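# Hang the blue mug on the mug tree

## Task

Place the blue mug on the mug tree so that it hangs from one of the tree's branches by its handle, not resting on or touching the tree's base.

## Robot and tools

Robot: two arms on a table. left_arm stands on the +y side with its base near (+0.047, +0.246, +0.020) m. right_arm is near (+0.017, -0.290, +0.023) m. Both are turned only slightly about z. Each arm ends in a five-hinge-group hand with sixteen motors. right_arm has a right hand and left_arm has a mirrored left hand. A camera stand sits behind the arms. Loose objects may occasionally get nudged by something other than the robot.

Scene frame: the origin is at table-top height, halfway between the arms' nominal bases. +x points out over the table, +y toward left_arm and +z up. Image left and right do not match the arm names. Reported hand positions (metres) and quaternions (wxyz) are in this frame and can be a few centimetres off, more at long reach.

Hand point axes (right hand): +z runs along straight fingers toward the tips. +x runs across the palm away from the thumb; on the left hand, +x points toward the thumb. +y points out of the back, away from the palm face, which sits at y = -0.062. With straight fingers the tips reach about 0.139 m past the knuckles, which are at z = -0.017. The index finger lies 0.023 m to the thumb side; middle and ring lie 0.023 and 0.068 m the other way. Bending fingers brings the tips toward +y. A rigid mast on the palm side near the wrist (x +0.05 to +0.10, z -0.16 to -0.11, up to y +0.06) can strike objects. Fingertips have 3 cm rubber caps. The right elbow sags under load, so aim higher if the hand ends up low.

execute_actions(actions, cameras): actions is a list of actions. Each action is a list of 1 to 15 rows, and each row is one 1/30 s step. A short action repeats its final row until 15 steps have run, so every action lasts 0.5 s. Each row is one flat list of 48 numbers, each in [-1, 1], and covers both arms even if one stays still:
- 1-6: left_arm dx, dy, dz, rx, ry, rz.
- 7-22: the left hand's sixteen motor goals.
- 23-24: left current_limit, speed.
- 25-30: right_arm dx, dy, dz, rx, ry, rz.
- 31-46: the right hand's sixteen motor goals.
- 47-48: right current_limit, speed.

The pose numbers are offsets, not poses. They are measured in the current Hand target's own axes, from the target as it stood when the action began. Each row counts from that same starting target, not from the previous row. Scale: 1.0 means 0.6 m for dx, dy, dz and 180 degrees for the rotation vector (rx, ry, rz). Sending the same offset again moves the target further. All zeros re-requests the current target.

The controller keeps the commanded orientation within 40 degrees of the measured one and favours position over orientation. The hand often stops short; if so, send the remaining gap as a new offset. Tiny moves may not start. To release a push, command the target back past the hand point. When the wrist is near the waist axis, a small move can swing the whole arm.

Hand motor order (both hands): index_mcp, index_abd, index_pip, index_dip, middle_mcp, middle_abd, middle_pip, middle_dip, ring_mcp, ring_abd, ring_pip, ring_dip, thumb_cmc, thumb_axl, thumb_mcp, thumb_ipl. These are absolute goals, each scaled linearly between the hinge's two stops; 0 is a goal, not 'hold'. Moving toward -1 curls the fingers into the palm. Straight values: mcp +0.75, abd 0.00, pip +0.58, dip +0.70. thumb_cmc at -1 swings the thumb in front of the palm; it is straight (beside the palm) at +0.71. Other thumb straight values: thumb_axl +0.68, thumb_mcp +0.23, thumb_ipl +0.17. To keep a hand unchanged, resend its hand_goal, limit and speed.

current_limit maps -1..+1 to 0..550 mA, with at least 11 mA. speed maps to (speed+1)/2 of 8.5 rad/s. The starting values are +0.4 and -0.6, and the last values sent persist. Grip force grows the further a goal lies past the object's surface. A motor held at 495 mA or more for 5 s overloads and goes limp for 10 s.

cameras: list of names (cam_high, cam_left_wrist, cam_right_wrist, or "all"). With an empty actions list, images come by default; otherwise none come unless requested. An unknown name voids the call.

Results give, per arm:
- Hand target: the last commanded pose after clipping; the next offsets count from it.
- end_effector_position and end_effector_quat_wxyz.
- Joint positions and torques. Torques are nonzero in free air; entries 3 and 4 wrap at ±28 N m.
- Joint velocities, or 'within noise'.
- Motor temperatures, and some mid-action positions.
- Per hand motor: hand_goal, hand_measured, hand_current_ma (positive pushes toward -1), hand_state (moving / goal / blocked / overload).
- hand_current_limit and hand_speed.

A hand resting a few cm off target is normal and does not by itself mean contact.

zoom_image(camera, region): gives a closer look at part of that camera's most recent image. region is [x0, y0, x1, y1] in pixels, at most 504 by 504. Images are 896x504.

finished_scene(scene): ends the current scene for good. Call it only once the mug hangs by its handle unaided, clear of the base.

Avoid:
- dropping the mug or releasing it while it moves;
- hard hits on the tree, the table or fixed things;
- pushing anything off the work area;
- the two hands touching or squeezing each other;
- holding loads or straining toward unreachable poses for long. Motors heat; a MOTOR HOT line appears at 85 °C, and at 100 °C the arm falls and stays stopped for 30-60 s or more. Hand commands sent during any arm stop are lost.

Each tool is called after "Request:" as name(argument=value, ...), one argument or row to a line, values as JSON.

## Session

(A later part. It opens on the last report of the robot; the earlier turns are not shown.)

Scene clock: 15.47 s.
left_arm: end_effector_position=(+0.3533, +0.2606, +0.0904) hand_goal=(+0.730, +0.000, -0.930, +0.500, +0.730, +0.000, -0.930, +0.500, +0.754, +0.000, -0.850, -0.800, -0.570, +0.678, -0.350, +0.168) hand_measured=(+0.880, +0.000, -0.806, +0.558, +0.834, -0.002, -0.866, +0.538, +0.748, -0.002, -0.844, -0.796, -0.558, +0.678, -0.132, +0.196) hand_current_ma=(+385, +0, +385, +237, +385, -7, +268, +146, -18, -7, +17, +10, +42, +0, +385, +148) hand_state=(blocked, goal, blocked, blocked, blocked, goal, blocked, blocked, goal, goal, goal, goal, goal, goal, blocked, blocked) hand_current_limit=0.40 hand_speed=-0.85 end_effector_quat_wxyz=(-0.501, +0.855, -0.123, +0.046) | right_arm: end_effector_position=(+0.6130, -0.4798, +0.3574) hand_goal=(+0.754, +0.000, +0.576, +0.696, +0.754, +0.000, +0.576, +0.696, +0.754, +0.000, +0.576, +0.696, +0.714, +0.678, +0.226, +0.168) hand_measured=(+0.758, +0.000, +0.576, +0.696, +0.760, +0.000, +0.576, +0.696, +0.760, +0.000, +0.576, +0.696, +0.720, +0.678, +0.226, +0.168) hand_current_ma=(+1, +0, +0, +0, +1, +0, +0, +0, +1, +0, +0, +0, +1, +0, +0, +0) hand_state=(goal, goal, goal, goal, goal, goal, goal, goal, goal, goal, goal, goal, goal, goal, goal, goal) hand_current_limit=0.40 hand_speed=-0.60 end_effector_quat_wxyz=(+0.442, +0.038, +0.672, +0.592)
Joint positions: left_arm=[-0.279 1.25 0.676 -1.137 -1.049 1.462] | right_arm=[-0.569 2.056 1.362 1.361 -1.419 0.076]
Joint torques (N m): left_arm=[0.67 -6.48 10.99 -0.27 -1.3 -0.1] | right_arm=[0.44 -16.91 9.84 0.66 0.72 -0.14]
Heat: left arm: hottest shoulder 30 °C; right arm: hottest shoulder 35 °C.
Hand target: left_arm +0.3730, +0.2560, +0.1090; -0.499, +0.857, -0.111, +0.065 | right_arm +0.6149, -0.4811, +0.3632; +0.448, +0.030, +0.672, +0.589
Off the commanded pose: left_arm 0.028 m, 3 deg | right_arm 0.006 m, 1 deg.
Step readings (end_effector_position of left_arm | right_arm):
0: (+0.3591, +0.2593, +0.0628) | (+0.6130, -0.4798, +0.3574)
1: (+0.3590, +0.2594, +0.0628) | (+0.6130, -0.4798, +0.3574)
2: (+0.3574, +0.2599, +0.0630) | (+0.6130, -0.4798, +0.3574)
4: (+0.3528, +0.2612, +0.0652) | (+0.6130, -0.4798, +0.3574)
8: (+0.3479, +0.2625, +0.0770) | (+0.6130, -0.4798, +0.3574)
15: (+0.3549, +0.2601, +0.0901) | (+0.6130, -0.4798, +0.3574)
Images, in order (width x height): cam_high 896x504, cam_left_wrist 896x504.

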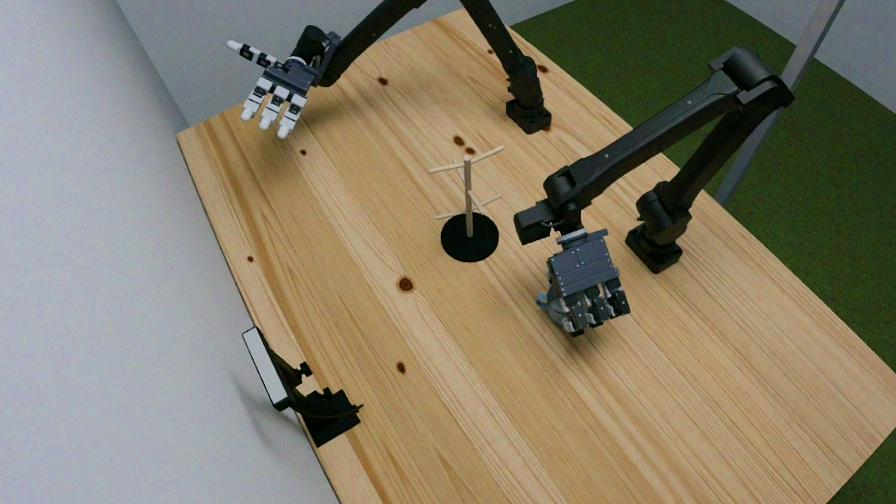

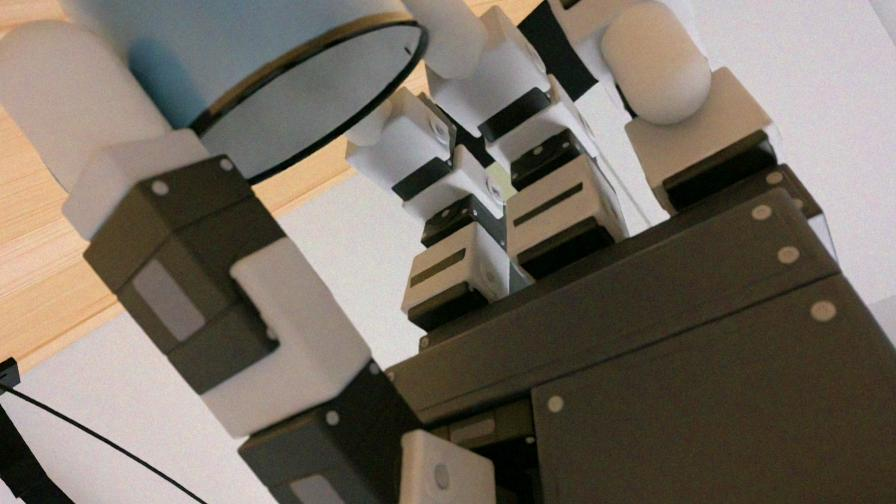

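Request:
execute_actions(
  actions=[
    [[-0.0103,-0.1253,-0.0862,0,0,0,0.73,0,-0.93,0.5,0.73,0,-0.93,0.5,0.754,0,-0.85,-0.8,-0.571,0.678,-0.35,0.168,0.4,-0.85,0,0,0,0,0,0,0.754,0,0.576,0.696,0.754,0,0.576,0.696,0.754,0,0.576,0.696,0.714,0.678,0.226,0.168,0.4,-0.6]],
    [[0.0132,-0.1042,-0.1543,0,0.0643,0.0365,0.73,0,-0.93,0.5,0.73,0,-0.93,0.5,0.754,0,-0.85,-0.8,-0.571,0.678,-0.35,0.168,0.4,-0.85,0,0,0,0,0,0,0.754,0,0.576,0.696,0.754,0,0.576,0.696,0.754,0,0.576,0.696,0.714,0.678,0.226,0.168,0.4,-0.6]],
  ],
  cameras=["cam_high", "cam_left_wrist"],
)

Request:
zoom_image(
  camera="cam_high",
  region=[460, 170, 640, 340],
)

Scene clock: 18.10 s.
left_arm: end_effector_position=(+0.3498, +0.2107, +0.2766) hand_goal=(+0.730, +0.000, -0.930, +0.500, +0.730, +0.000, -0.930, +0.500, +0.754, +0.000, -0.850, -0.800, -0.570, +0.678, -0.350, +0.168) hand_measured=(+0.880, +0.000, -0.806, +0.556, +0.830, -0.002, -0.866, +0.536, +0.748, -0.002, -0.844, -0.796, -0.556, +0.678, -0.130, +0.196) hand_current_ma=(+385, +0, +385, +233, +385, -7, +268, +144, -20, -7, +16, +10, +53, +3, +385, +152) hand_state=(blocked, goal, blocked, blocked, blocked, goal, blocked, blocked, goal, goal, goal, goal, goal, goal, blocked, blocked) hand_current_limit=0.40 hand_speed=-0.85 end_effector_quat_wxyz=(-0.493, +0.837, -0.217, +0.098) | right_arm: end_effector_position=(+0.6130, -0.4798, +0.3574) hand_goal=(+0.754, +0.000, +0.576, +0.696, +0.754, +0.000, +0.576, +0.696, +0.754, +0.000, +0.576, +0.696, +0.714, +0.678, +0.226, +0.168) hand_measured=(+0.758, +0.000, +0.576, +0.696, +0.760, +0.000, +0.576, +0.696, +0.760, +0.000, +0.576, +0.696, +0.720, +0.678, +0.226, +0.168) hand_current_ma=(+1, +0, +0, +0, +1, +0, +0, +0, +1, +0, +0, +0, +1, +0, +0, +0) hand_state=(goal, goal, goal, goal, goal, goal, goal, goal, goal, goal, goal, goal, goal, goal, goal, goal) hand_current_limit=0.40 hand_speed=-0.60 end_effector_quat_wxyz=(+0.442, +0.038, +0.672, +0.592)
Joint positions: left_arm=[-0.442 1.049 1.045 -1.614 -1.052 1.573] | right_arm=[-0.569 2.056 1.362 1.361 -1.419 0.076]
Joint torques (N m): left_arm=[-1.03 -4.6 13.2 -0.12 -1.22 -0.15] | right_arm=[0.5 -16.73 9.81 0.66 0.71 -0.12]
Heat: left arm: hottest shoulder 30 °C; right arm: hottest shoulder 35 °C.
Hand target: left_arm +0.3600, +0.2001, +0.3000; -0.488, +0.839, -0.209, +0.122 | right_arm +0.6149, -0.4811, +0.3632; +0.448, +0.030, +0.672, +0.589
Off the commanded pose: left_arm 0.028 m, 3 deg | right_arm 0.006 m, 1 deg.
Step readings (end_effector_position of left_arm | right_arm):
0: (+0.3533, +0.2606, +0.0904) | (+0.6130, -0.4798, +0.3574)
1: (+0.3528, +0.2608, +0.0907) | (+0.6130, -0.4798, +0.3574)
2: (+0.3509, +0.2610, +0.0931) | (+0.6130, -0.4798, +0.3574)
4: (+0.3463, +0.2620, +0.1066) | (+0.6130, -0.4798, +0.3574)
8: (+0.3489, +0.2612, +0.1503) | (+0.6130, -0.4798, +0.3574)
15: (+0.3514, +0.2605, +0.1821) | (+0.6130, -0.4798, +0.3574)
16: (+0.3497, +0.2605, +0.1822) | (+0.6130, -0.4798, +0.3574)
17: (+0.3477, +0.2595, +0.1836) | (+0.6130, -0.4798, +0.3574)
19: (+0.3449, +0.2513, +0.1951) | (+0.6130, -0.4798, +0.3574)
23: (+0.3505, +0.2252, +0.2424) | (+0.6130, -0.4798, +0.3574)
30: (+0.3524, +0.2112, +0.2834) | (+0.6130, -0.4798, +0.3574)
Images, in order (width x height): cam_high 896x504, cam_left_wrist 896x504.

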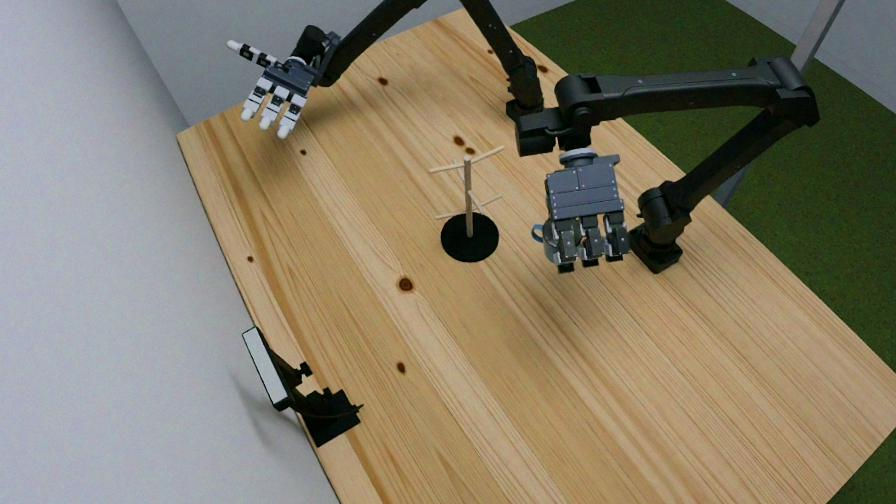

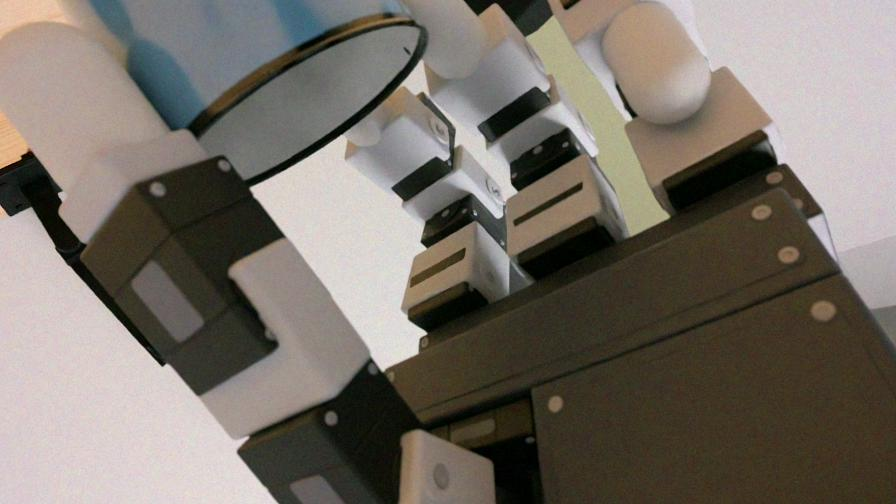

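Scaled by 2.800.

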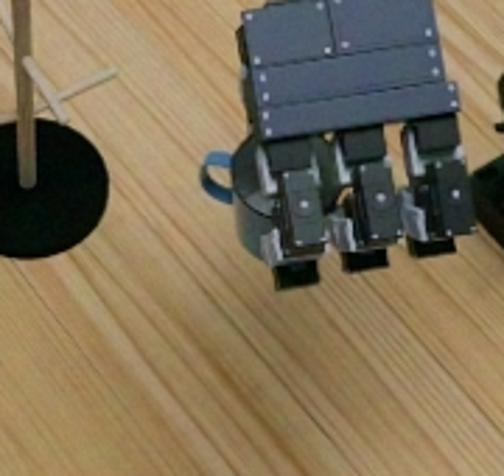

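Request:
zoom_image(
  camera="cam_high",
  region=[520, 200, 600, 280],
)

Scaled by 6.300.

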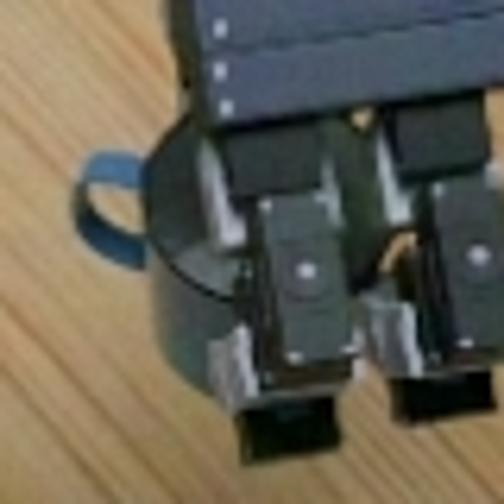

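Request:
execute_actions(
  actions=[
    [[0.0442,-0.0502,-0.1647,0,0.0822,0.0468,0.73,0,-0.93,0.5,0.73,0,-0.93,0.5,0.754,0,-0.85,-0.8,-0.571,0.678,-0.35,0.168,0.4,-0.85,0,0,0,0,0,0,0.754,0,0.576,0.696,0.754,0,0.576,0.696,0.754,0,0.576,0.696,0.714,0.678,0.226,0.168,0.4,-0.6]],
    [[0.0236,0.0589,-0.102,0,0.0722,0.0417,0.73,0,-0.93,0.5,0.73,0,-0.93,0.5,0.754,0,-0.85,-0.8,-0.571,0.678,-0.35,0.168,0.4,-0.85,0,0,0,0,0,0,0.754,0,0.576,0.696,0.754,0,0.576,0.696,0.754,0,0.576,0.696,0.714,0.678,0.226,0.168,0.4,-0.6]],
  ],
  cameras=["cam_high", "cam_left_wrist"],
)

Request:
zoom_image(
  camera="cam_high",
  region=[420, 100, 600, 270],
)

Scene clock: 21.63 s.
left_arm: end_effector_position=(+0.3087, +0.0719, +0.3566) hand_goal=(+0.730, +0.000, -0.930, +0.500, +0.730, +0.000, -0.930, +0.500, +0.754, +0.000, -0.850, -0.800, -0.570, +0.678, -0.350, +0.168) hand_measured=(+0.878, +0.000, -0.806, +0.556, +0.826, -0.002, -0.866, +0.536, +0.748, -0.002, -0.844, -0.796, -0.556, +0.678, -0.128, +0.196) hand_current_ma=(+385, +0, +385, +230, +385, -7, +268, +144, -20, -7, +16, +10, +53, +3, +385, +152) hand_state=(blocked, goal, blocked, blocked, blocked, goal, blocked, blocked, goal, goal, goal, goal, goal, goal, blocked, blocked) hand_current_limit=0.40 hand_speed=-0.85 end_effector_quat_wxyz=(-0.442, +0.748, -0.437, +0.231) | right_arm: end_effector_position=(+0.6130, -0.4798, +0.3574) hand_goal=(+0.754, +0.000, +0.576, +0.696, +0.754, +0.000, +0.576, +0.696, +0.754, +0.000, +0.576, +0.696, +0.714, +0.678, +0.226, +0.168) hand_measured=(+0.758, +0.000, +0.576, +0.696, +0.760, +0.000, +0.576, +0.696, +0.760, +0.000, +0.576, +0.696, +0.720, +0.678, +0.226, +0.168) hand_current_ma=(+1, +0, +0, +0, +1, +0, +0, +0, +1, +0, +0, +0, +1, +0, +0, +0) hand_state=(goal, goal, goal, goal, goal, goal, goal, goal, goal, goal, goal, goal, goal, goal, goal, goal) hand_current_limit=0.40 hand_speed=-0.60 end_effector_quat_wxyz=(+0.442, +0.038, +0.672, +0.592)
Joint positions: left_arm=[-0.889 1.028 1.243 -1.637 -1.038 1.789] | right_arm=[-0.569 2.056 1.362 1.361 -1.419 0.076]
Joint torques (N m): left_arm=[-0.73 -5.01 11.74 0.58 -1.37 -0.08] | right_arm=[0.44 -16.91 9.8 0.64 0.71 -0.13]
Heat: left arm: hottest shoulder 30 °C; right arm: hottest shoulder 35 °C.
Hand target: left_arm +0.3100, +0.0650, +0.3745; -0.436, +0.748, -0.433, +0.251 | right_arm +0.6149, -0.4811, +0.3632; +0.448, +0.030, +0.672, +0.589
Off the commanded pose: left_arm 0.019 m, 2 deg | right_arm 0.006 m, 1 deg.
Step readings (end_effector_position of left_arm | right_arm):
0: (+0.3498, +0.2107, +0.2766) | (+0.6130, -0.4798, +0.3574)
1: (+0.3498, +0.2102, +0.2770) | (+0.6130, -0.4798, +0.3574)
2: (+0.3492, +0.2080, +0.2789) | (+0.6130, -0.4798, +0.3574)
4: (+0.3478, +0.1930, +0.2890) | (+0.6130, -0.4798, +0.3574)
8: (+0.3477, +0.1501, +0.3262) | (+0.6130, -0.4798, +0.3574)
15: (+0.3452, +0.1361, +0.3553) | (+0.6130, -0.4798, +0.3574)
16: (+0.3445, +0.1359, +0.3547) | (+0.6130, -0.4798, +0.3574)
17: (+0.3428, +0.1332, +0.3546) | (+0.6130, -0.4798, +0.3574)
19: (+0.3357, +0.1192, +0.3547) | (+0.6130, -0.4798, +0.3574)
23: (+0.3156, +0.0814, +0.3562) | (+0.6130, -0.4798, +0.3574)
30: (+0.3087, +0.0719, +0.3566) | (+0.6130, -0.4798, +0.3574)
Images, in order (width x height): cam_high 896x504, cam_left_wrist 896x504.

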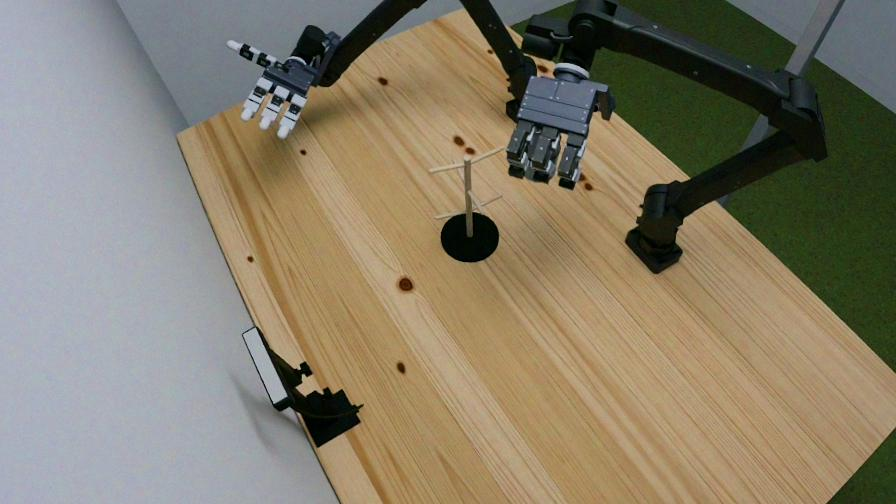

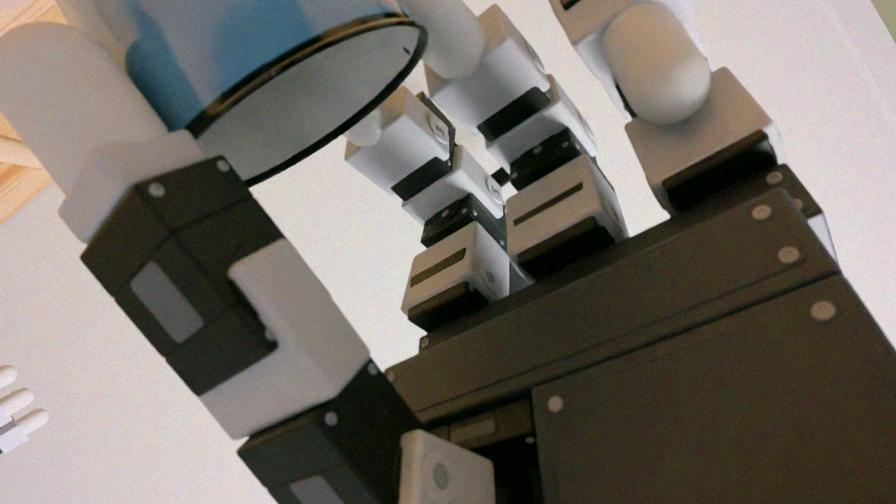

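Scaled by 2.800.

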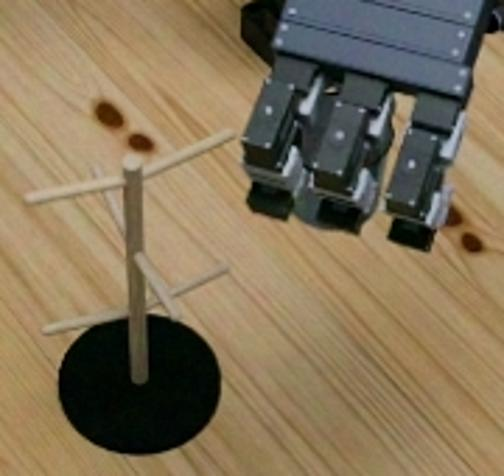

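Request:
zoom_image(
  camera="cam_left_wrist",
  region=[0, 60, 200, 260],
)

Scaled by 2.520.

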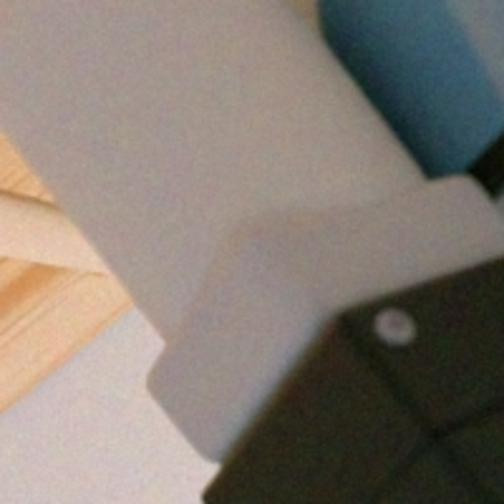

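Request:
execute_actions(
  actions=[
    [[0.0413,0.0951,-0.0175,0,0.058,0.0329,0.73,0,-0.93,0.5,0.73,0,-0.93,0.5,0.754,0,-0.85,-0.8,-0.571,0.678,-0.35,0.168,0.4,-0.85,0,0,0,0,0,0,0.754,0,0.576,0.696,0.754,0,0.576,0.696,0.754,0,0.576,0.696,0.714,0.678,0.226,0.168,0.4,-0.6]],
  ],
  cameras=["cam_high", "cam_left_wrist"],
)

Request:
zoom_image(
  camera="cam_high",
  region=[430, 80, 570, 220],
)

Request:
zoom_image(
  camera="cam_left_wrist",
  region=[0, 0, 300, 260],
)

Scene clock: 23.77 s.
left_arm: end_effector_position=(+0.2915, +0.0261, +0.3298) hand_goal=(+0.730, +0.000, -0.930, +0.500, +0.730, +0.000, -0.930, +0.500, +0.754, +0.000, -0.850, -0.800, -0.570, +0.678, -0.350, +0.168) hand_measured=(+0.876, +0.000, -0.806, +0.556, +0.826, -0.002, -0.866, +0.536, +0.748, -0.002, -0.844, -0.796, -0.556, +0.678, -0.128, +0.196) hand_current_ma=(+385, +0, +385, +230, +385, -7, +268, +144, -20, -7, +16, +10, +53, +3, +385, +152) hand_state=(blocked, goal, blocked, blocked, blocked, goal, blocked, blocked, goal, goal, goal, goal, goal, goal, blocked, blocked) hand_current_limit=0.40 hand_speed=-0.85 end_effector_quat_wxyz=(-0.411, +0.700, -0.508, +0.288) | right_arm: end_effector_position=(+0.6130, -0.4798, +0.3574) hand_goal=(+0.754, +0.000, +0.576, +0.696, +0.754, +0.000, +0.576, +0.696, +0.754, +0.000, +0.576, +0.696, +0.714, +0.678, +0.226, +0.168) hand_measured=(+0.758, +0.000, +0.576, +0.696, +0.760, +0.000, +0.576, +0.696, +0.760, +0.000, +0.576, +0.696, +0.720, +0.678, +0.226, +0.168) hand_current_ma=(+1, +0, +0, +0, +1, +0, +0, +0, +1, +0, +0, +0, +1, +0, +0, +0) hand_state=(goal, goal, goal, goal, goal, goal, goal, goal, goal, goal, goal, goal, goal, goal, goal, goal) hand_current_limit=0.40 hand_speed=-0.60 end_effector_quat_wxyz=(+0.442, +0.038, +0.672, +0.592)
Joint positions: left_arm=[-1.01 0.986 1.134 -1.394 -1.019 1.964] | right_arm=[-0.569 2.056 1.362 1.361 -1.419 0.076]
Joint torques (N m): left_arm=[-0.09 -5.3 8.32 1.52 -1.12 -0.08] | right_arm=[0.5 -17.08 9.81 0.64 0.71 -0.13]
Heat: left arm: hottest shoulder 30 °C; right arm: hottest shoulder 36 °C.
Hand target: left_arm +0.2900, +0.0251, +0.3300; -0.407, +0.699, -0.509, +0.295 | right_arm +0.6149, -0.4811, +0.3632; +0.448, +0.030, +0.672, +0.589
Off the commanded pose: left_arm 0.002 m, 1 deg | right_arm 0.006 m, 1 deg.
Step readings (end_effector_position of left_arm | right_arm):
0: (+0.3087, +0.0719, +0.3566) | (+0.6130, -0.4798, +0.3574)
1: (+0.3087, +0.0715, +0.3567) | (+0.6130, -0.4798, +0.3574)
2: (+0.3086, +0.0685, +0.3566) | (+0.6130, -0.4798, +0.3574)
4: (+0.3079, +0.0566, +0.3532) | (+0.6130, -0.4798, +0.3574)
8: (+0.2945, +0.0327, +0.3361) | (+0.6130, -0.4798, +0.3574)
15: (+0.2925, +0.0248, +0.3267) | (+0.6130, -0.4798, +0.3574)
Images, in order (width x height): cam_high 896x504, cam_left_wrist 896x504.

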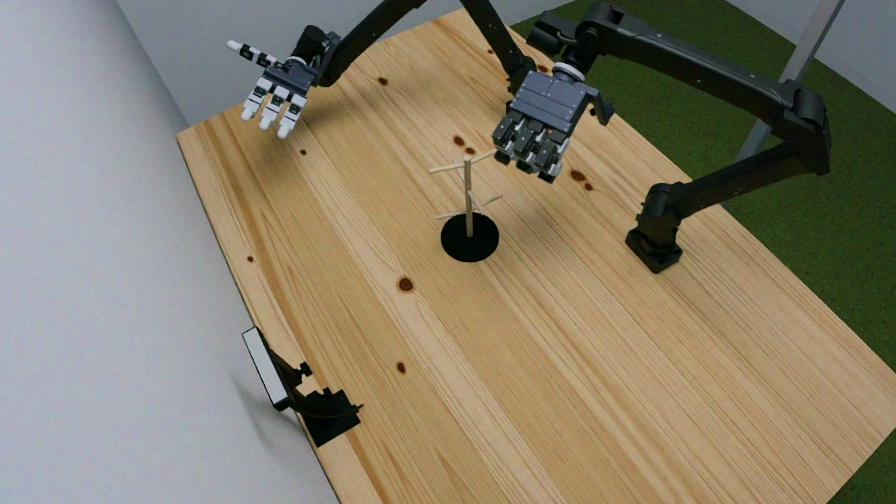

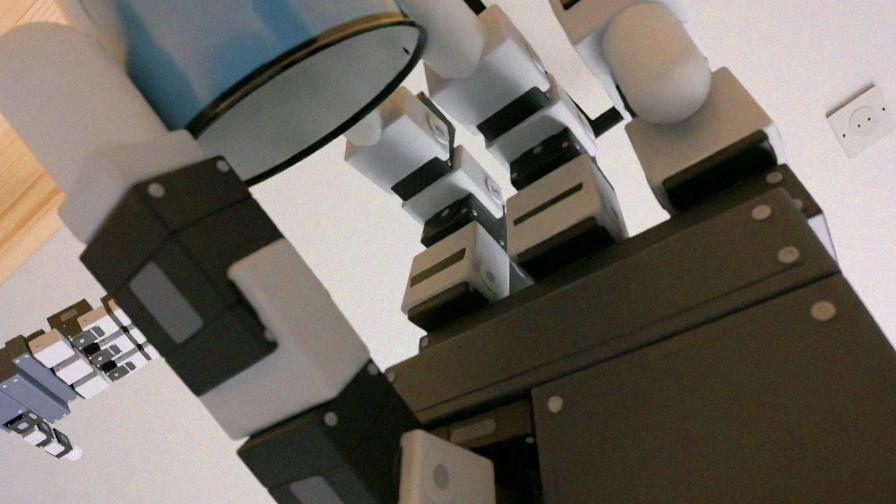

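Scaled by 3.600.

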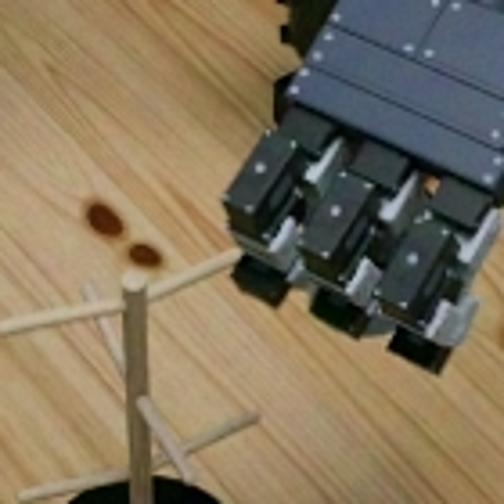

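Scaled by 1.680.

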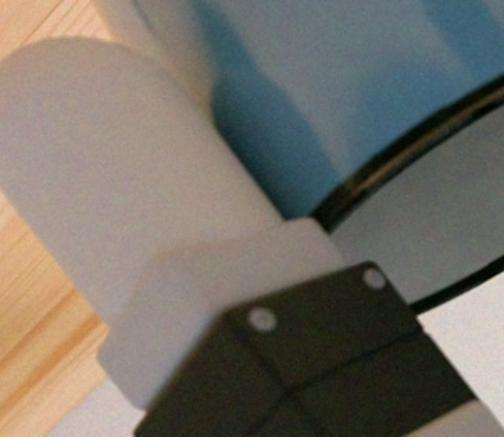

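Request:
execute_actions(
  actions=[
    [[0,0,0,0,0,0,0.73,0,-0.93,0.5,0.73,0,-0.93,0.5,0.754,0,-0.85,-0.8,-0.571,0.678,-0.35,0.168,0.4,-0.85,0.0735,0.0638,0.0463,0.0585,-0.005,0.1904,0.754,0,0.576,0.696,0.754,0,0.576,0.696,0.754,0,0.576,0.696,0.714,0.678,0.226,0.168,0.4,-0.6]],
    [[0,0,0,0,0,0,0.73,0,-0.93,0.5,0.73,0,-0.93,0.5,0.754,0,-0.85,-0.8,-0.571,0.678,-0.35,0.168,0.4,-0.85,0.0995,0.0182,0.0372,0.0585,-0.005,0.1904,0.754,0,0.576,0.696,0.754,0,0.576,0.696,0.754,0,0.576,0.696,0.714,0.678,0.226,0.168,0.4,-0.6]],
  ],
)

Scene clock: 30.10 s.
left_arm: end_effector_position=(+0.2915, +0.0257, +0.3297) hand_goal=(+0.730, +0.000, -0.930, +0.500, +0.730, +0.000, -0.930, +0.500, +0.754, +0.000, -0.850, -0.800, -0.570, +0.678, -0.350, +0.168) hand_measured=(+0.876, +0.000, -0.806, +0.556, +0.826, -0.002, -0.866, +0.536, +0.748, -0.002, -0.844, -0.796, -0.556, +0.678, -0.128, +0.196) hand_current_ma=(+385, +0, +385, +230, +385, -7, +268, +144, -20, -7, +16, +10, +53, +3, +385, +152) hand_state=(blocked, goal, blocked, blocked, blocked, goal, blocked, blocked, goal, goal, goal, goal, goal, goal, blocked, blocked) hand_current_limit=0.40 hand_speed=-0.85 end_effector_quat_wxyz=(-0.410, +0.700, -0.509, +0.288) | right_arm: end_effector_position=(+0.5463, -0.3579, +0.3482) hand_goal=(+0.754, +0.000, +0.576, +0.696, +0.754, +0.000, +0.576, +0.696, +0.754, +0.000, +0.576, +0.696, +0.714, +0.678, +0.226, +0.168) hand_measured=(+0.762, +0.000, +0.576, +0.696, +0.764, +0.000, +0.576, +0.696, +0.762, +0.000, +0.576, +0.696, +0.724, +0.678, +0.226, +0.168) hand_current_ma=(+2, +0, +0, +0, +3, +0, +0, +0, +2, +0, +0, +0, +3, +0, +0, +0) hand_state=(goal, goal, goal, goal, goal, goal, goal, goal, goal, goal, goal, goal, goal, goal, goal, goal) hand_current_limit=0.40 hand_speed=-0.60 end_effector_quat_wxyz=(+0.023, +0.493, +0.583, +0.645)
Joint positions: left_arm=[-1.01 0.986 1.134 -1.391 -1.017 1.967] | right_arm=[-0.397 1.293 0.811 0.003 -1.201 0.216]
Joint torques (N m): left_arm=[-0.15 -5.42 8.23 1.51 -1.13 -0.08] | right_arm=[0.21 -8.94 15.54 0.91 -0.48 -0.28]
Motor temperatures (°C): left_arm=[24 30 30 22 23 24] | right_arm=[29 36 35 25 25 23]
Heat: left arm: hottest shoulder 30 °C; right arm: hottest shoulder 36 °C.
Hand target: left_arm +0.2899, +0.0251, +0.3300; -0.407, +0.699, -0.509, +0.295 | right_arm +0.5604, -0.3651, +0.3812; +0.038, +0.486, +0.622, +0.612
Off the commanded pose: left_arm 0.002 m, 1 deg | right_arm 0.037 m, 6 deg.
Step readings (end_effector_position of left_arm | right_arm):
0: (+0.2915, +0.0262, +0.3298) | (+0.6130, -0.4798, +0.3574)
1: (+0.2915, +0.0262, +0.3298) | (+0.6131, -0.4799, +0.3575)
2: (+0.2914, +0.0262, +0.3297) | (+0.6130, -0.4796, +0.3565)
4: (+0.2914, +0.0261, +0.3297) | (+0.6054, -0.4733, +0.3525)
8: (+0.2916, +0.0257, +0.3298) | (+0.5849, -0.4411, +0.3518)
15: (+0.2915, +0.0257, +0.3297) | (+0.5872, -0.4205, +0.3821)
16: (+0.2915, +0.0257, +0.3297) | (+0.5878, -0.4211, +0.3830)
17: (+0.2915, +0.0257, +0.3297) | (+0.5880, -0.4214, +0.3817)
19: (+0.2915, +0.0257, +0.3297) | (+0.5796, -0.4170, +0.3727)
23: (+0.2915, +0.0257, +0.3297) | (+0.5569, -0.3815, +0.3666)
30: (+0.2915, +0.0257, +0.3297) | (+0.5473, -0.3594, +0.3758)

Request:
execute_actions(
  actions=[
    [[0,0,0,0,0,0,0.73,0,-0.93,0.5,0.73,0,-0.93,0.5,0.754,0,-0.85,-0.8,-0.571,0.678,-0.35,0.168,0.4,-0.85,0.0947,-0.0352,0.037,0.0585,-0.005,0.1904,0.754,0,0.576,0.696,0.754,0,0.576,0.696,0.754,0,0.576,0.696,0.714,0.678,0.226,0.168,0.4,-0.6]],
  ],
  cameras=["cam_high","cam_right_wrist"],
)

Scene clock: 32.23 s.
left_arm: end_effector_position=(+0.2915, +0.0257, +0.3297) hand_goal=(+0.730, +0.000, -0.930, +0.500, +0.730, +0.000, -0.930, +0.500, +0.754, +0.000, -0.850, -0.800, -0.570, +0.678, -0.350, +0.168) hand_measured=(+0.876, +0.000, -0.806, +0.556, +0.826, -0.002, -0.866, +0.536, +0.748, -0.002, -0.844, -0.796, -0.556, +0.678, -0.128, +0.196) hand_current_ma=(+385, +0, +385, +230, +385, -7, +268, +144, -20, -7, +16, +10, +53, +3, +385, +152) hand_state=(blocked, goal, blocked, blocked, blocked, goal, blocked, blocked, goal, goal, goal, goal, goal, goal, blocked, blocked) hand_current_limit=0.40 hand_speed=-0.85 end_effector_quat_wxyz=(-0.410, +0.700, -0.509, +0.288) | right_arm: end_effector_position=(+0.5209, -0.3033, +0.3523) hand_goal=(+0.754, +0.000, +0.576, +0.696, +0.754, +0.000, +0.576, +0.696, +0.754, +0.000, +0.576, +0.696, +0.714, +0.678, +0.226, +0.168) hand_measured=(+0.760, +0.002, +0.576, +0.696, +0.760, +0.002, +0.576, +0.696, +0.760, +0.002, +0.576, +0.696, +0.722, +0.678, +0.226, +0.168) hand_current_ma=(+1, +0, +0, +0, +2, +0, +0, +0, +1, +0, +0, +0, +1, +0, +0, +0) hand_state=(goal, goal, goal, goal, goal, goal, goal, goal, goal, goal, goal, goal, goal, goal, goal, goal) hand_current_limit=0.40 hand_speed=-0.60 end_effector_quat_wxyz=(-0.199, +0.668, +0.481, +0.532)
Joint positions: left_arm=[-1.01 0.986 1.134 -1.391 -1.017 1.967] | right_arm=[-0.272 1.153 1.007 -0.751 -1.098 0.465]
Joint torques (N m): left_arm=[-0.15 -5.48 8.28 1.52 -1.12 -0.08] | right_arm=[0.32 -7.65 16.4 0.64 -0.82 -0.25]
Heat: left arm: hottest shoulder 30 °C; right arm: hottest shoulder 36 °C.
Hand target: left_arm +0.2899, +0.0251, +0.3300; -0.407, +0.699, -0.509, +0.295 | right_arm +0.5332, -0.3073, +0.3900; -0.183, +0.654, +0.504, +0.534
Off the commanded pose: left_arm 0.002 m, 1 deg | right_arm 0.040 m, 4 deg.
Step readings (end_effector_position of left_arm | right_arm):
0: (+0.2915, +0.0257, +0.3297) | (+0.5463, -0.3579, +0.3482)
1: (+0.2915, +0.0257, +0.3297) | (+0.5464, -0.3582, +0.3472)
2: (+0.2915, +0.0257, +0.3297) | (+0.5465, -0.3585, +0.3438)
4: (+0.2915, +0.0257, +0.3297) | (+0.5405, -0.3518, +0.3343)
8: (+0.2915, +0.0257, +0.3297) | (+0.5165, -0.3139, +0.3461)
15: (+0.2915, +0.0257, +0.3297) | (+0.5160, -0.3016, +0.3802)
Images, in order (width x height): cam_high 896x504, cam_right_wrist 896x504.

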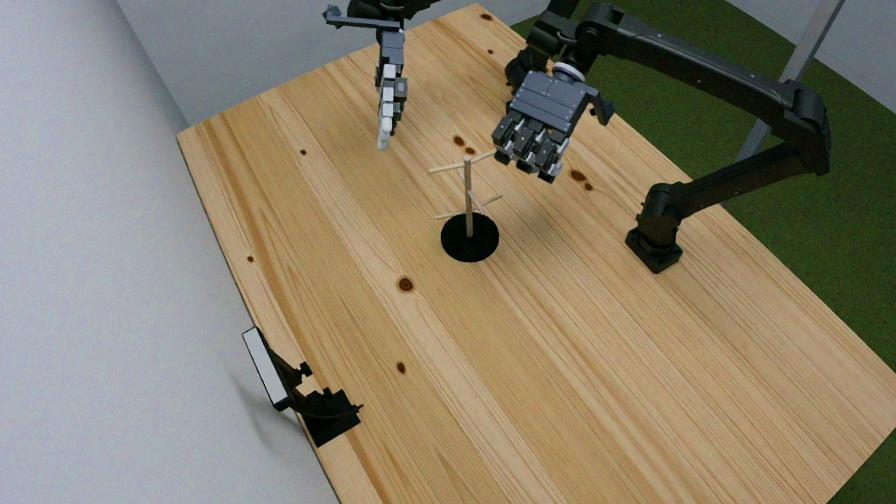

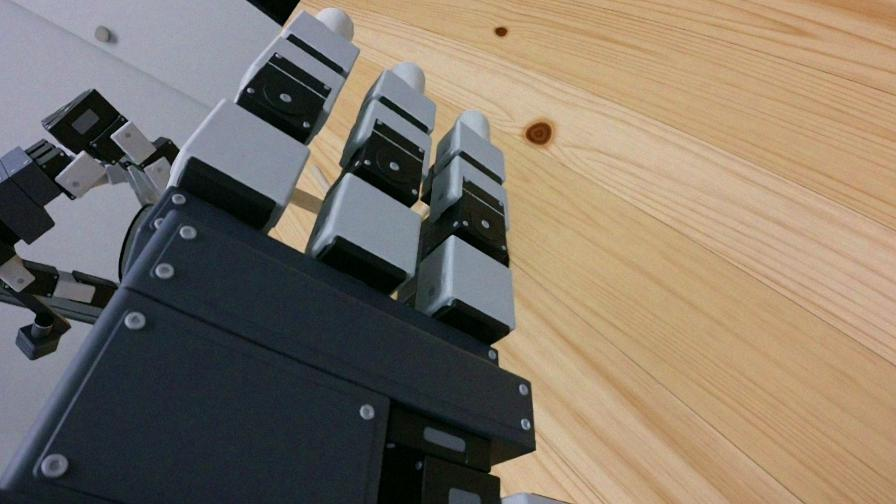

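Request:
execute_actions(
  actions=[
    [[0,0,0,0,0,0,0.73,0,-0.93,0.5,0.73,0,-0.93,0.5,0.754,0,-0.85,-0.8,-0.571,0.678,-0.35,0.168,0.4,-0.85,0.0607,-0.0755,0.046,0.0585,-0.005,0.1904,0.754,0,0.576,0.696,0.754,0,0.576,0.696,0.754,0,0.576,0.696,0.714,0.678,0.226,0.168,0.4,-0.6]],
  ],
  cameras=["cam_high","cam_right_wrist"],
)

Scene clock: 33.53 s.
left_arm: end_effector_position=(+0.2915, +0.0257, +0.3297) hand_goal=(+0.730, +0.000, -0.930, +0.500, +0.730, +0.000, -0.930, +0.500, +0.754, +0.000, -0.850, -0.800, -0.570, +0.678, -0.350, +0.168) hand_measured=(+0.876, +0.000, -0.806, +0.556, +0.826, -0.002, -0.866, +0.536, +0.748, -0.002, -0.844, -0.796, -0.556, +0.678, -0.128, +0.196) hand_current_ma=(+385, +0, +385, +230, +385, -7, +268, +144, -20, -7, +16, +10, +53, +3, +385, +152) hand_state=(blocked, goal, blocked, blocked, blocked, goal, blocked, blocked, goal, goal, goal, goal, goal, goal, blocked, blocked) hand_current_limit=0.40 hand_speed=-0.85 end_effector_quat_wxyz=(-0.410, +0.700, -0.509, +0.288) | right_arm: end_effector_position=(+0.4978, -0.2490, +0.3679) hand_goal=(+0.754, +0.000, +0.576, +0.696, +0.754, +0.000, +0.576, +0.696, +0.754, +0.000, +0.576, +0.696, +0.714, +0.678, +0.226, +0.168) hand_measured=(+0.752, +0.002, +0.576, +0.696, +0.752, +0.002, +0.576, +0.696, +0.752, +0.002, +0.576, +0.696, +0.712, +0.678, +0.226, +0.168) hand_current_ma=(+0, +0, +0, +0, +0, +0, +0, +0, +0, +0, +0, +0, +0, +0, +0, +0) hand_state=(goal, goal, goal, goal, goal, goal, goal, goal, goal, goal, goal, goal, goal, goal, goal, goal) hand_current_limit=0.40 hand_speed=-0.60 end_effector_quat_wxyz=(-0.395, +0.764, +0.329, +0.391)
Joint positions: left_arm=[-1.01 0.986 1.134 -1.391 -1.017 1.967] | right_arm=[-0.162 1.219 1.264 -1.162 -1.132 0.878]
Joint torques (N m): left_arm=[-0.09 -5.42 8.24 1.5 -1.11 -0.08] | right_arm=[0.62 -8.23 15.69 0.27 -0.97 -0.06]
Heat: left arm: hottest shoulder 30 °C; right arm: hottest shoulder 36 °C.
Hand target: left_arm +0.2899, +0.0251, +0.3300; -0.407, +0.699, -0.509, +0.295 | right_arm +0.5058, -0.2497, +0.3985; -0.386, +0.758, +0.337, +0.403
Off the commanded pose: left_arm 0.002 m, 1 deg | right_arm 0.032 m, 2 deg.
Step readings (end_effector_position of left_arm | right_arm):
0: (+0.2915, +0.0257, +0.3297) | (+0.5209, -0.3032, +0.3524)
1: (+0.2915, +0.0257, +0.3297) | (+0.5206, -0.3032, +0.3521)
2: (+0.2915, +0.0257, +0.3297) | (+0.5183, -0.3013, +0.3503)
4: (+0.2915, +0.0257, +0.3297) | (+0.5093, -0.2911, +0.3461)
8: (+0.2915, +0.0257, +0.3297) | (+0.4964, -0.2570, +0.3644)
15: (+0.2915, +0.0257, +0.3297) | (+0.4953, -0.2472, +0.3905)
Images, in order (width x height): cam_high 896x504, cam_right_wrist 896x504.

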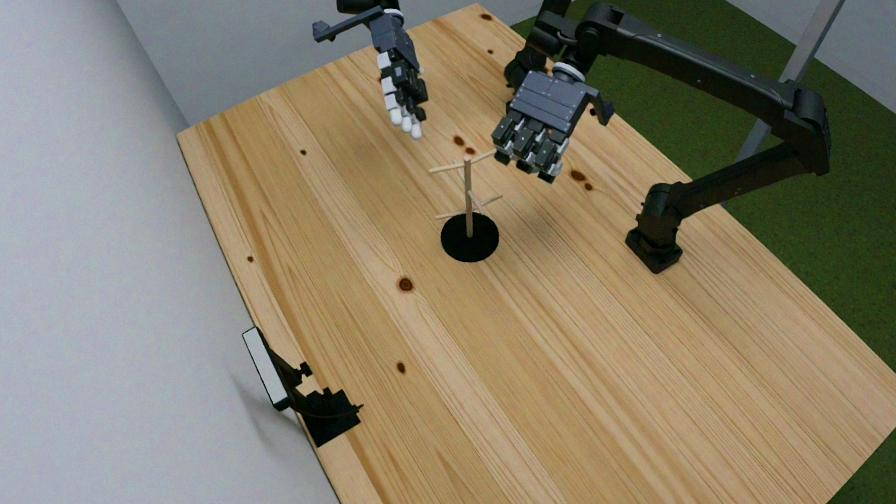

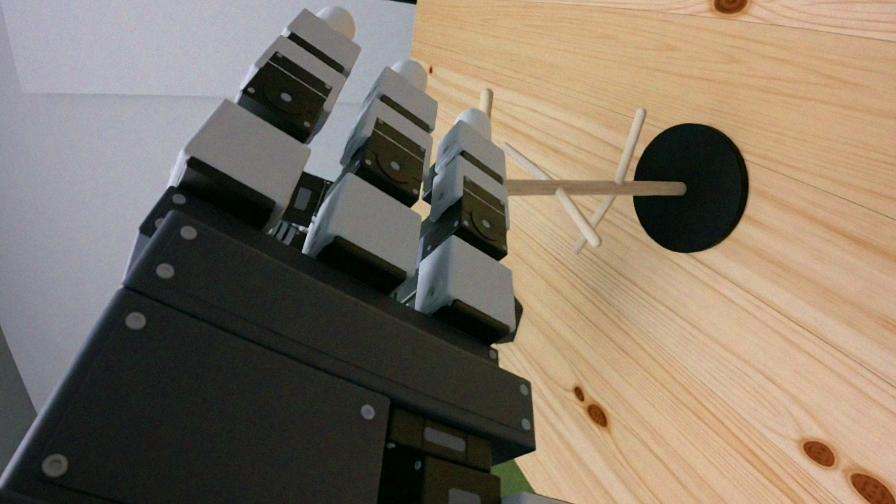

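Request:
execute_actions(
  actions=[
    [[0,0,0,0,0,0,0.73,0,-0.93,0.5,0.73,0,-0.93,0.5,0.754,0,-0.85,-0.8,-0.571,0.678,-0.35,0.168,0.4,-0.85,0.0689,-0.1087,0.0357,0.025,-0.002,0.0815,0.754,0,0.576,0.696,0.754,0,0.576,0.696,0.754,0,0.576,0.696,0.714,0.678,0.226,0.168,0.4,-0.6]],
  ],
  cameras=["cam_high","cam_right_wrist"],
)

Scene clock: 34.93 s.
left_arm: end_effector_position=(+0.2915, +0.0257, +0.3297) hand_goal=(+0.730, +0.000, -0.930, +0.500, +0.730, +0.000, -0.930, +0.500, +0.754, +0.000, -0.850, -0.800, -0.570, +0.678, -0.350, +0.168) hand_measured=(+0.876, +0.000, -0.806, +0.556, +0.826, -0.002, -0.866, +0.536, +0.748, -0.002, -0.844, -0.796, -0.556, +0.678, -0.128, +0.196) hand_current_ma=(+385, +0, +385, +230, +385, -7, +268, +144, -20, -7, +16, +10, +53, +3, +385, +152) hand_state=(blocked, goal, blocked, blocked, blocked, goal, blocked, blocked, goal, goal, goal, goal, goal, goal, blocked, blocked) hand_current_limit=0.40 hand_speed=-0.85 end_effector_quat_wxyz=(-0.410, +0.700, -0.509, +0.288) | right_arm: end_effector_position=(+0.4694, -0.1957, +0.4216) hand_goal=(+0.754, +0.000, +0.576, +0.696, +0.754, +0.000, +0.576, +0.696, +0.754, +0.000, +0.576, +0.696, +0.714, +0.678, +0.226, +0.168) hand_measured=(+0.750, +0.002, +0.576, +0.696, +0.750, +0.002, +0.576, +0.696, +0.750, +0.002, +0.576, +0.696, +0.710, +0.678, +0.226, +0.168) hand_current_ma=(+0, +0, +0, +0, -1, +0, +0, +0, +0, +0, +0, +0, -1, +0, +0, +0) hand_state=(goal, goal, goal, goal, goal, goal, goal, goal, goal, goal, goal, goal, goal, goal, goal, goal) hand_current_limit=0.40 hand_speed=-0.60 end_effector_quat_wxyz=(-0.471, +0.787, +0.244, +0.315)
Joint positions: left_arm=[-1.01 0.986 1.134 -1.391 -1.017 1.967] | right_arm=[-0.049 1.214 1.43 -1.248 -1.141 1.263]
Joint torques (N m): left_arm=[-0.26 -5.42 8.29 1.52 -1.12 -0.07] | right_arm=[1.26 -7.71 14.76 1.4 -0.88 -0.03]
Heat: left arm: hottest shoulder 30 °C; right arm: hottest elbow 37 °C.
Hand target: left_arm +0.2899, +0.0251, +0.3300; -0.407, +0.699, -0.509, +0.295 | right_arm +0.4783, -0.1922, +0.4469; -0.463, +0.780, +0.254, +0.335
Off the commanded pose: left_arm 0.002 m, 1 deg | right_arm 0.027 m, 3 deg.
Step readings (end_effector_position of left_arm | right_arm):
0: (+0.2915, +0.0257, +0.3297) | (+0.4977, -0.2490, +0.3679)
1: (+0.2915, +0.0257, +0.3297) | (+0.4975, -0.2489, +0.3680)
2: (+0.2915, +0.0257, +0.3297) | (+0.4951, -0.2470, +0.3686)
4: (+0.2915, +0.0257, +0.3297) | (+0.4877, -0.2368, +0.3735)
8: (+0.2915, +0.0257, +0.3297) | (+0.4787, -0.2059, +0.4035)
15: (+0.2915, +0.0257, +0.3297) | (+0.4721, -0.1943, +0.4255)
Images, in order (width x height): cam_high 896x504, cam_right_wrist 896x504.

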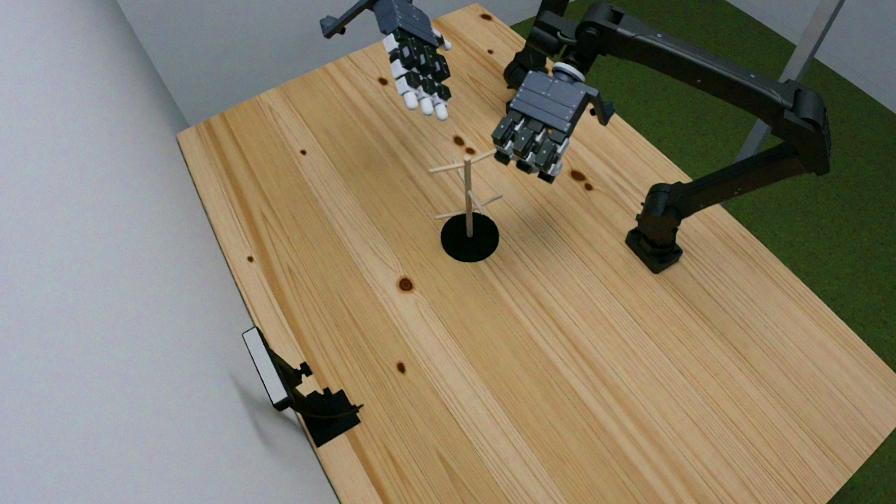

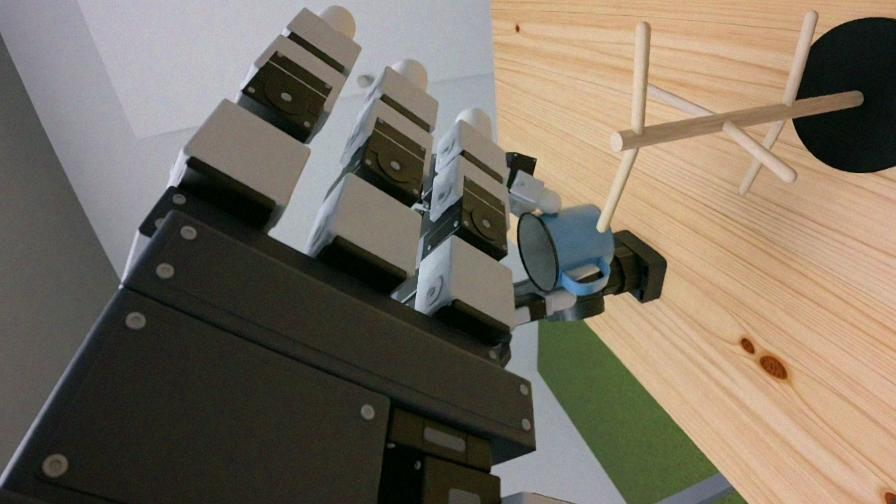

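Request:
zoom_image(
  camera="cam_right_wrist",
  region=[480, 100, 700, 340],
)

Scaled by 2.100.

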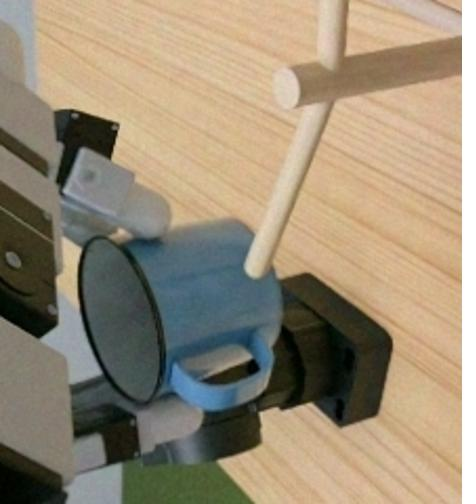

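Request:
zoom_image(
  camera="cam_right_wrist",
  region=[510, 180, 670, 320],
)

Request:
zoom_image(
  camera="cam_high",
  region=[420, 60, 620, 240],
)

Scaled by 3.150.

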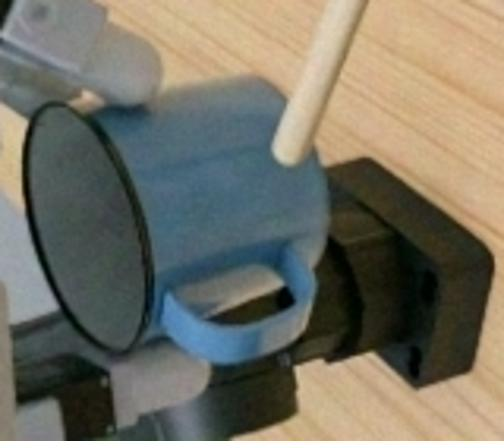

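Scaled by 2.520.

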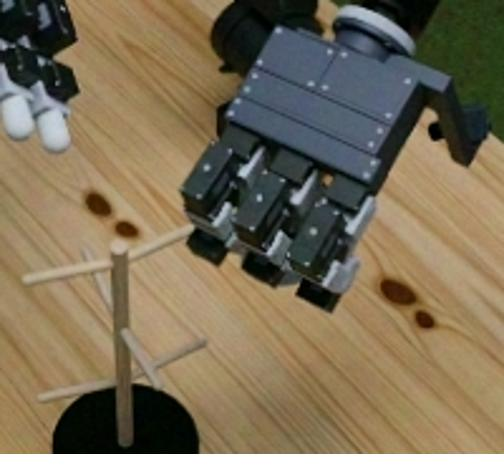

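Request:
execute_actions(
  actions=[
    [[0,0,0,0,0,0,0.73,0,-0.93,0.5,0.73,0,-0.93,0.5,0.754,0,-0.85,-0.8,-0.571,0.678,-0.35,0.168,0.4,-0.85,0.061,0.022,0.0983,0.0547,-0.0399,-0.025,0.754,0,0.576,0.696,0.754,0,0.576,0.696,0.754,0,0.576,0.696,0.714,0.678,0.226,0.168,0.4,-0.6]],
  ],
  cameras=["cam_right_wrist"],
)

Scene clock: 39.87 s.
left_arm: end_effector_position=(+0.2915, +0.0257, +0.3297) hand_goal=(+0.730, +0.000, -0.930, +0.500, +0.730, +0.000, -0.930, +0.500, +0.754, +0.000, -0.850, -0.800, -0.570, +0.678, -0.350, +0.168) hand_measured=(+0.876, +0.000, -0.806, +0.556, +0.826, -0.002, -0.866, +0.536, +0.748, -0.002, -0.844, -0.796, -0.556, +0.678, -0.128, +0.196) hand_current_ma=(+385, +0, +385, +230, +385, -7, +268, +144, -20, -7, +16, +10, +53, +3, +385, +152) hand_state=(blocked, goal, blocked, blocked, blocked, goal, blocked, blocked, goal, goal, goal, goal, goal, goal, blocked, blocked) hand_current_limit=0.40 hand_speed=-0.85 end_effector_quat_wxyz=(-0.410, +0.700, -0.509, +0.288) | right_arm: end_effector_position=(+0.5198, -0.1434, +0.4167) hand_goal=(+0.754, +0.000, +0.576, +0.696, +0.754, +0.000, +0.576, +0.696, +0.754, +0.000, +0.576, +0.696, +0.714, +0.678, +0.226, +0.168) hand_measured=(+0.750, +0.002, +0.576, +0.696, +0.748, +0.002, +0.576, +0.696, +0.750, +0.002, +0.576, +0.696, +0.710, +0.678, +0.226, +0.168) hand_current_ma=(-1, +0, +0, +0, -1, +0, +0, +0, -1, +0, +0, +0, -1, +0, +0, +0) hand_state=(goal, goal, goal, goal, goal, goal, goal, goal, goal, goal, goal, goal, goal, goal, goal, goal) hand_current_limit=0.40 hand_speed=-0.60 end_effector_quat_wxyz=(-0.506, +0.758, +0.318, +0.262)
Joint positions: left_arm=[-1.01 0.986 1.134 -1.391 -1.017 1.967] | right_arm=[0.043 1.455 1.661 -1.482 -1.196 1.011]
Joint torques (N m): left_arm=[-0.09 -5.48 8.23 1.54 -1.12 -0.08] | right_arm=[0.67 -11.05 15.02 0.03 -1.11 -0.24]
Heat: left arm: hottest shoulder 30 °C; right arm: hottest elbow 39 °C.
Hand target: left_arm +0.2899, +0.0251, +0.3300; -0.407, +0.699, -0.509, +0.295 | right_arm +0.5281, -0.1422, +0.4469; -0.498, +0.747, +0.341, +0.280
Off the commanded pose: left_arm 0.002 m, 1 deg | right_arm 0.031 m, 4 deg.
Step readings (end_effector_position of left_arm | right_arm):
0: (+0.2915, +0.0257, +0.3297) | (+0.4694, -0.1957, +0.4215)
1: (+0.2915, +0.0257, +0.3297) | (+0.4694, -0.1955, +0.4215)
2: (+0.2915, +0.0257, +0.3297) | (+0.4705, -0.1924, +0.4222)
4: (+0.2915, +0.0257, +0.3297) | (+0.4777, -0.1818, +0.4273)
8: (+0.2915, +0.0257, +0.3297) | (+0.5036, -0.1542, +0.4282)
15: (+0.2915, +0.0257, +0.3297) | (+0.5179, -0.1440, +0.4021)
Images, in order (width x height): cam_right_wrist 896x504.

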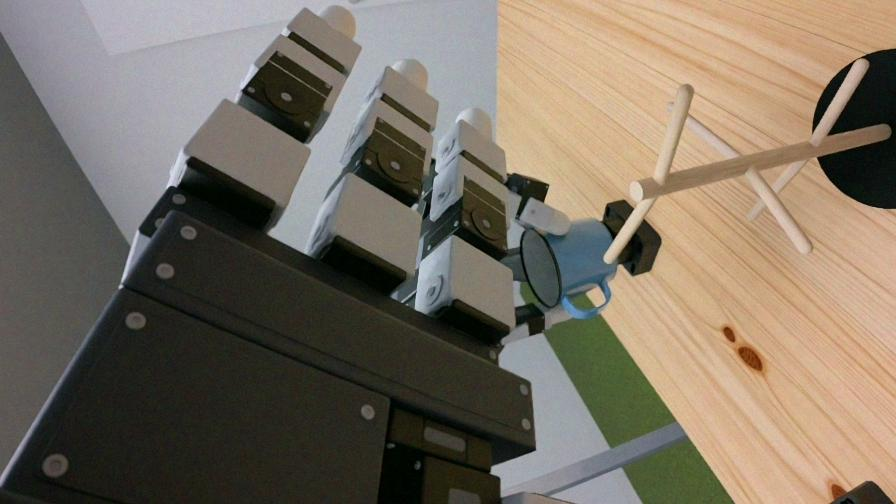

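Request:
zoom_image(
  camera="cam_right_wrist",
  region=[500, 160, 700, 340],
)

Scaled by 2.520.

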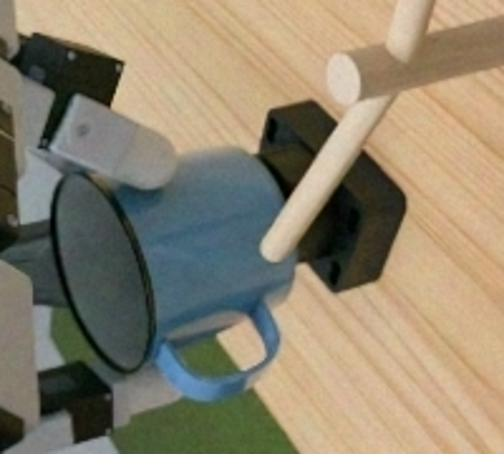

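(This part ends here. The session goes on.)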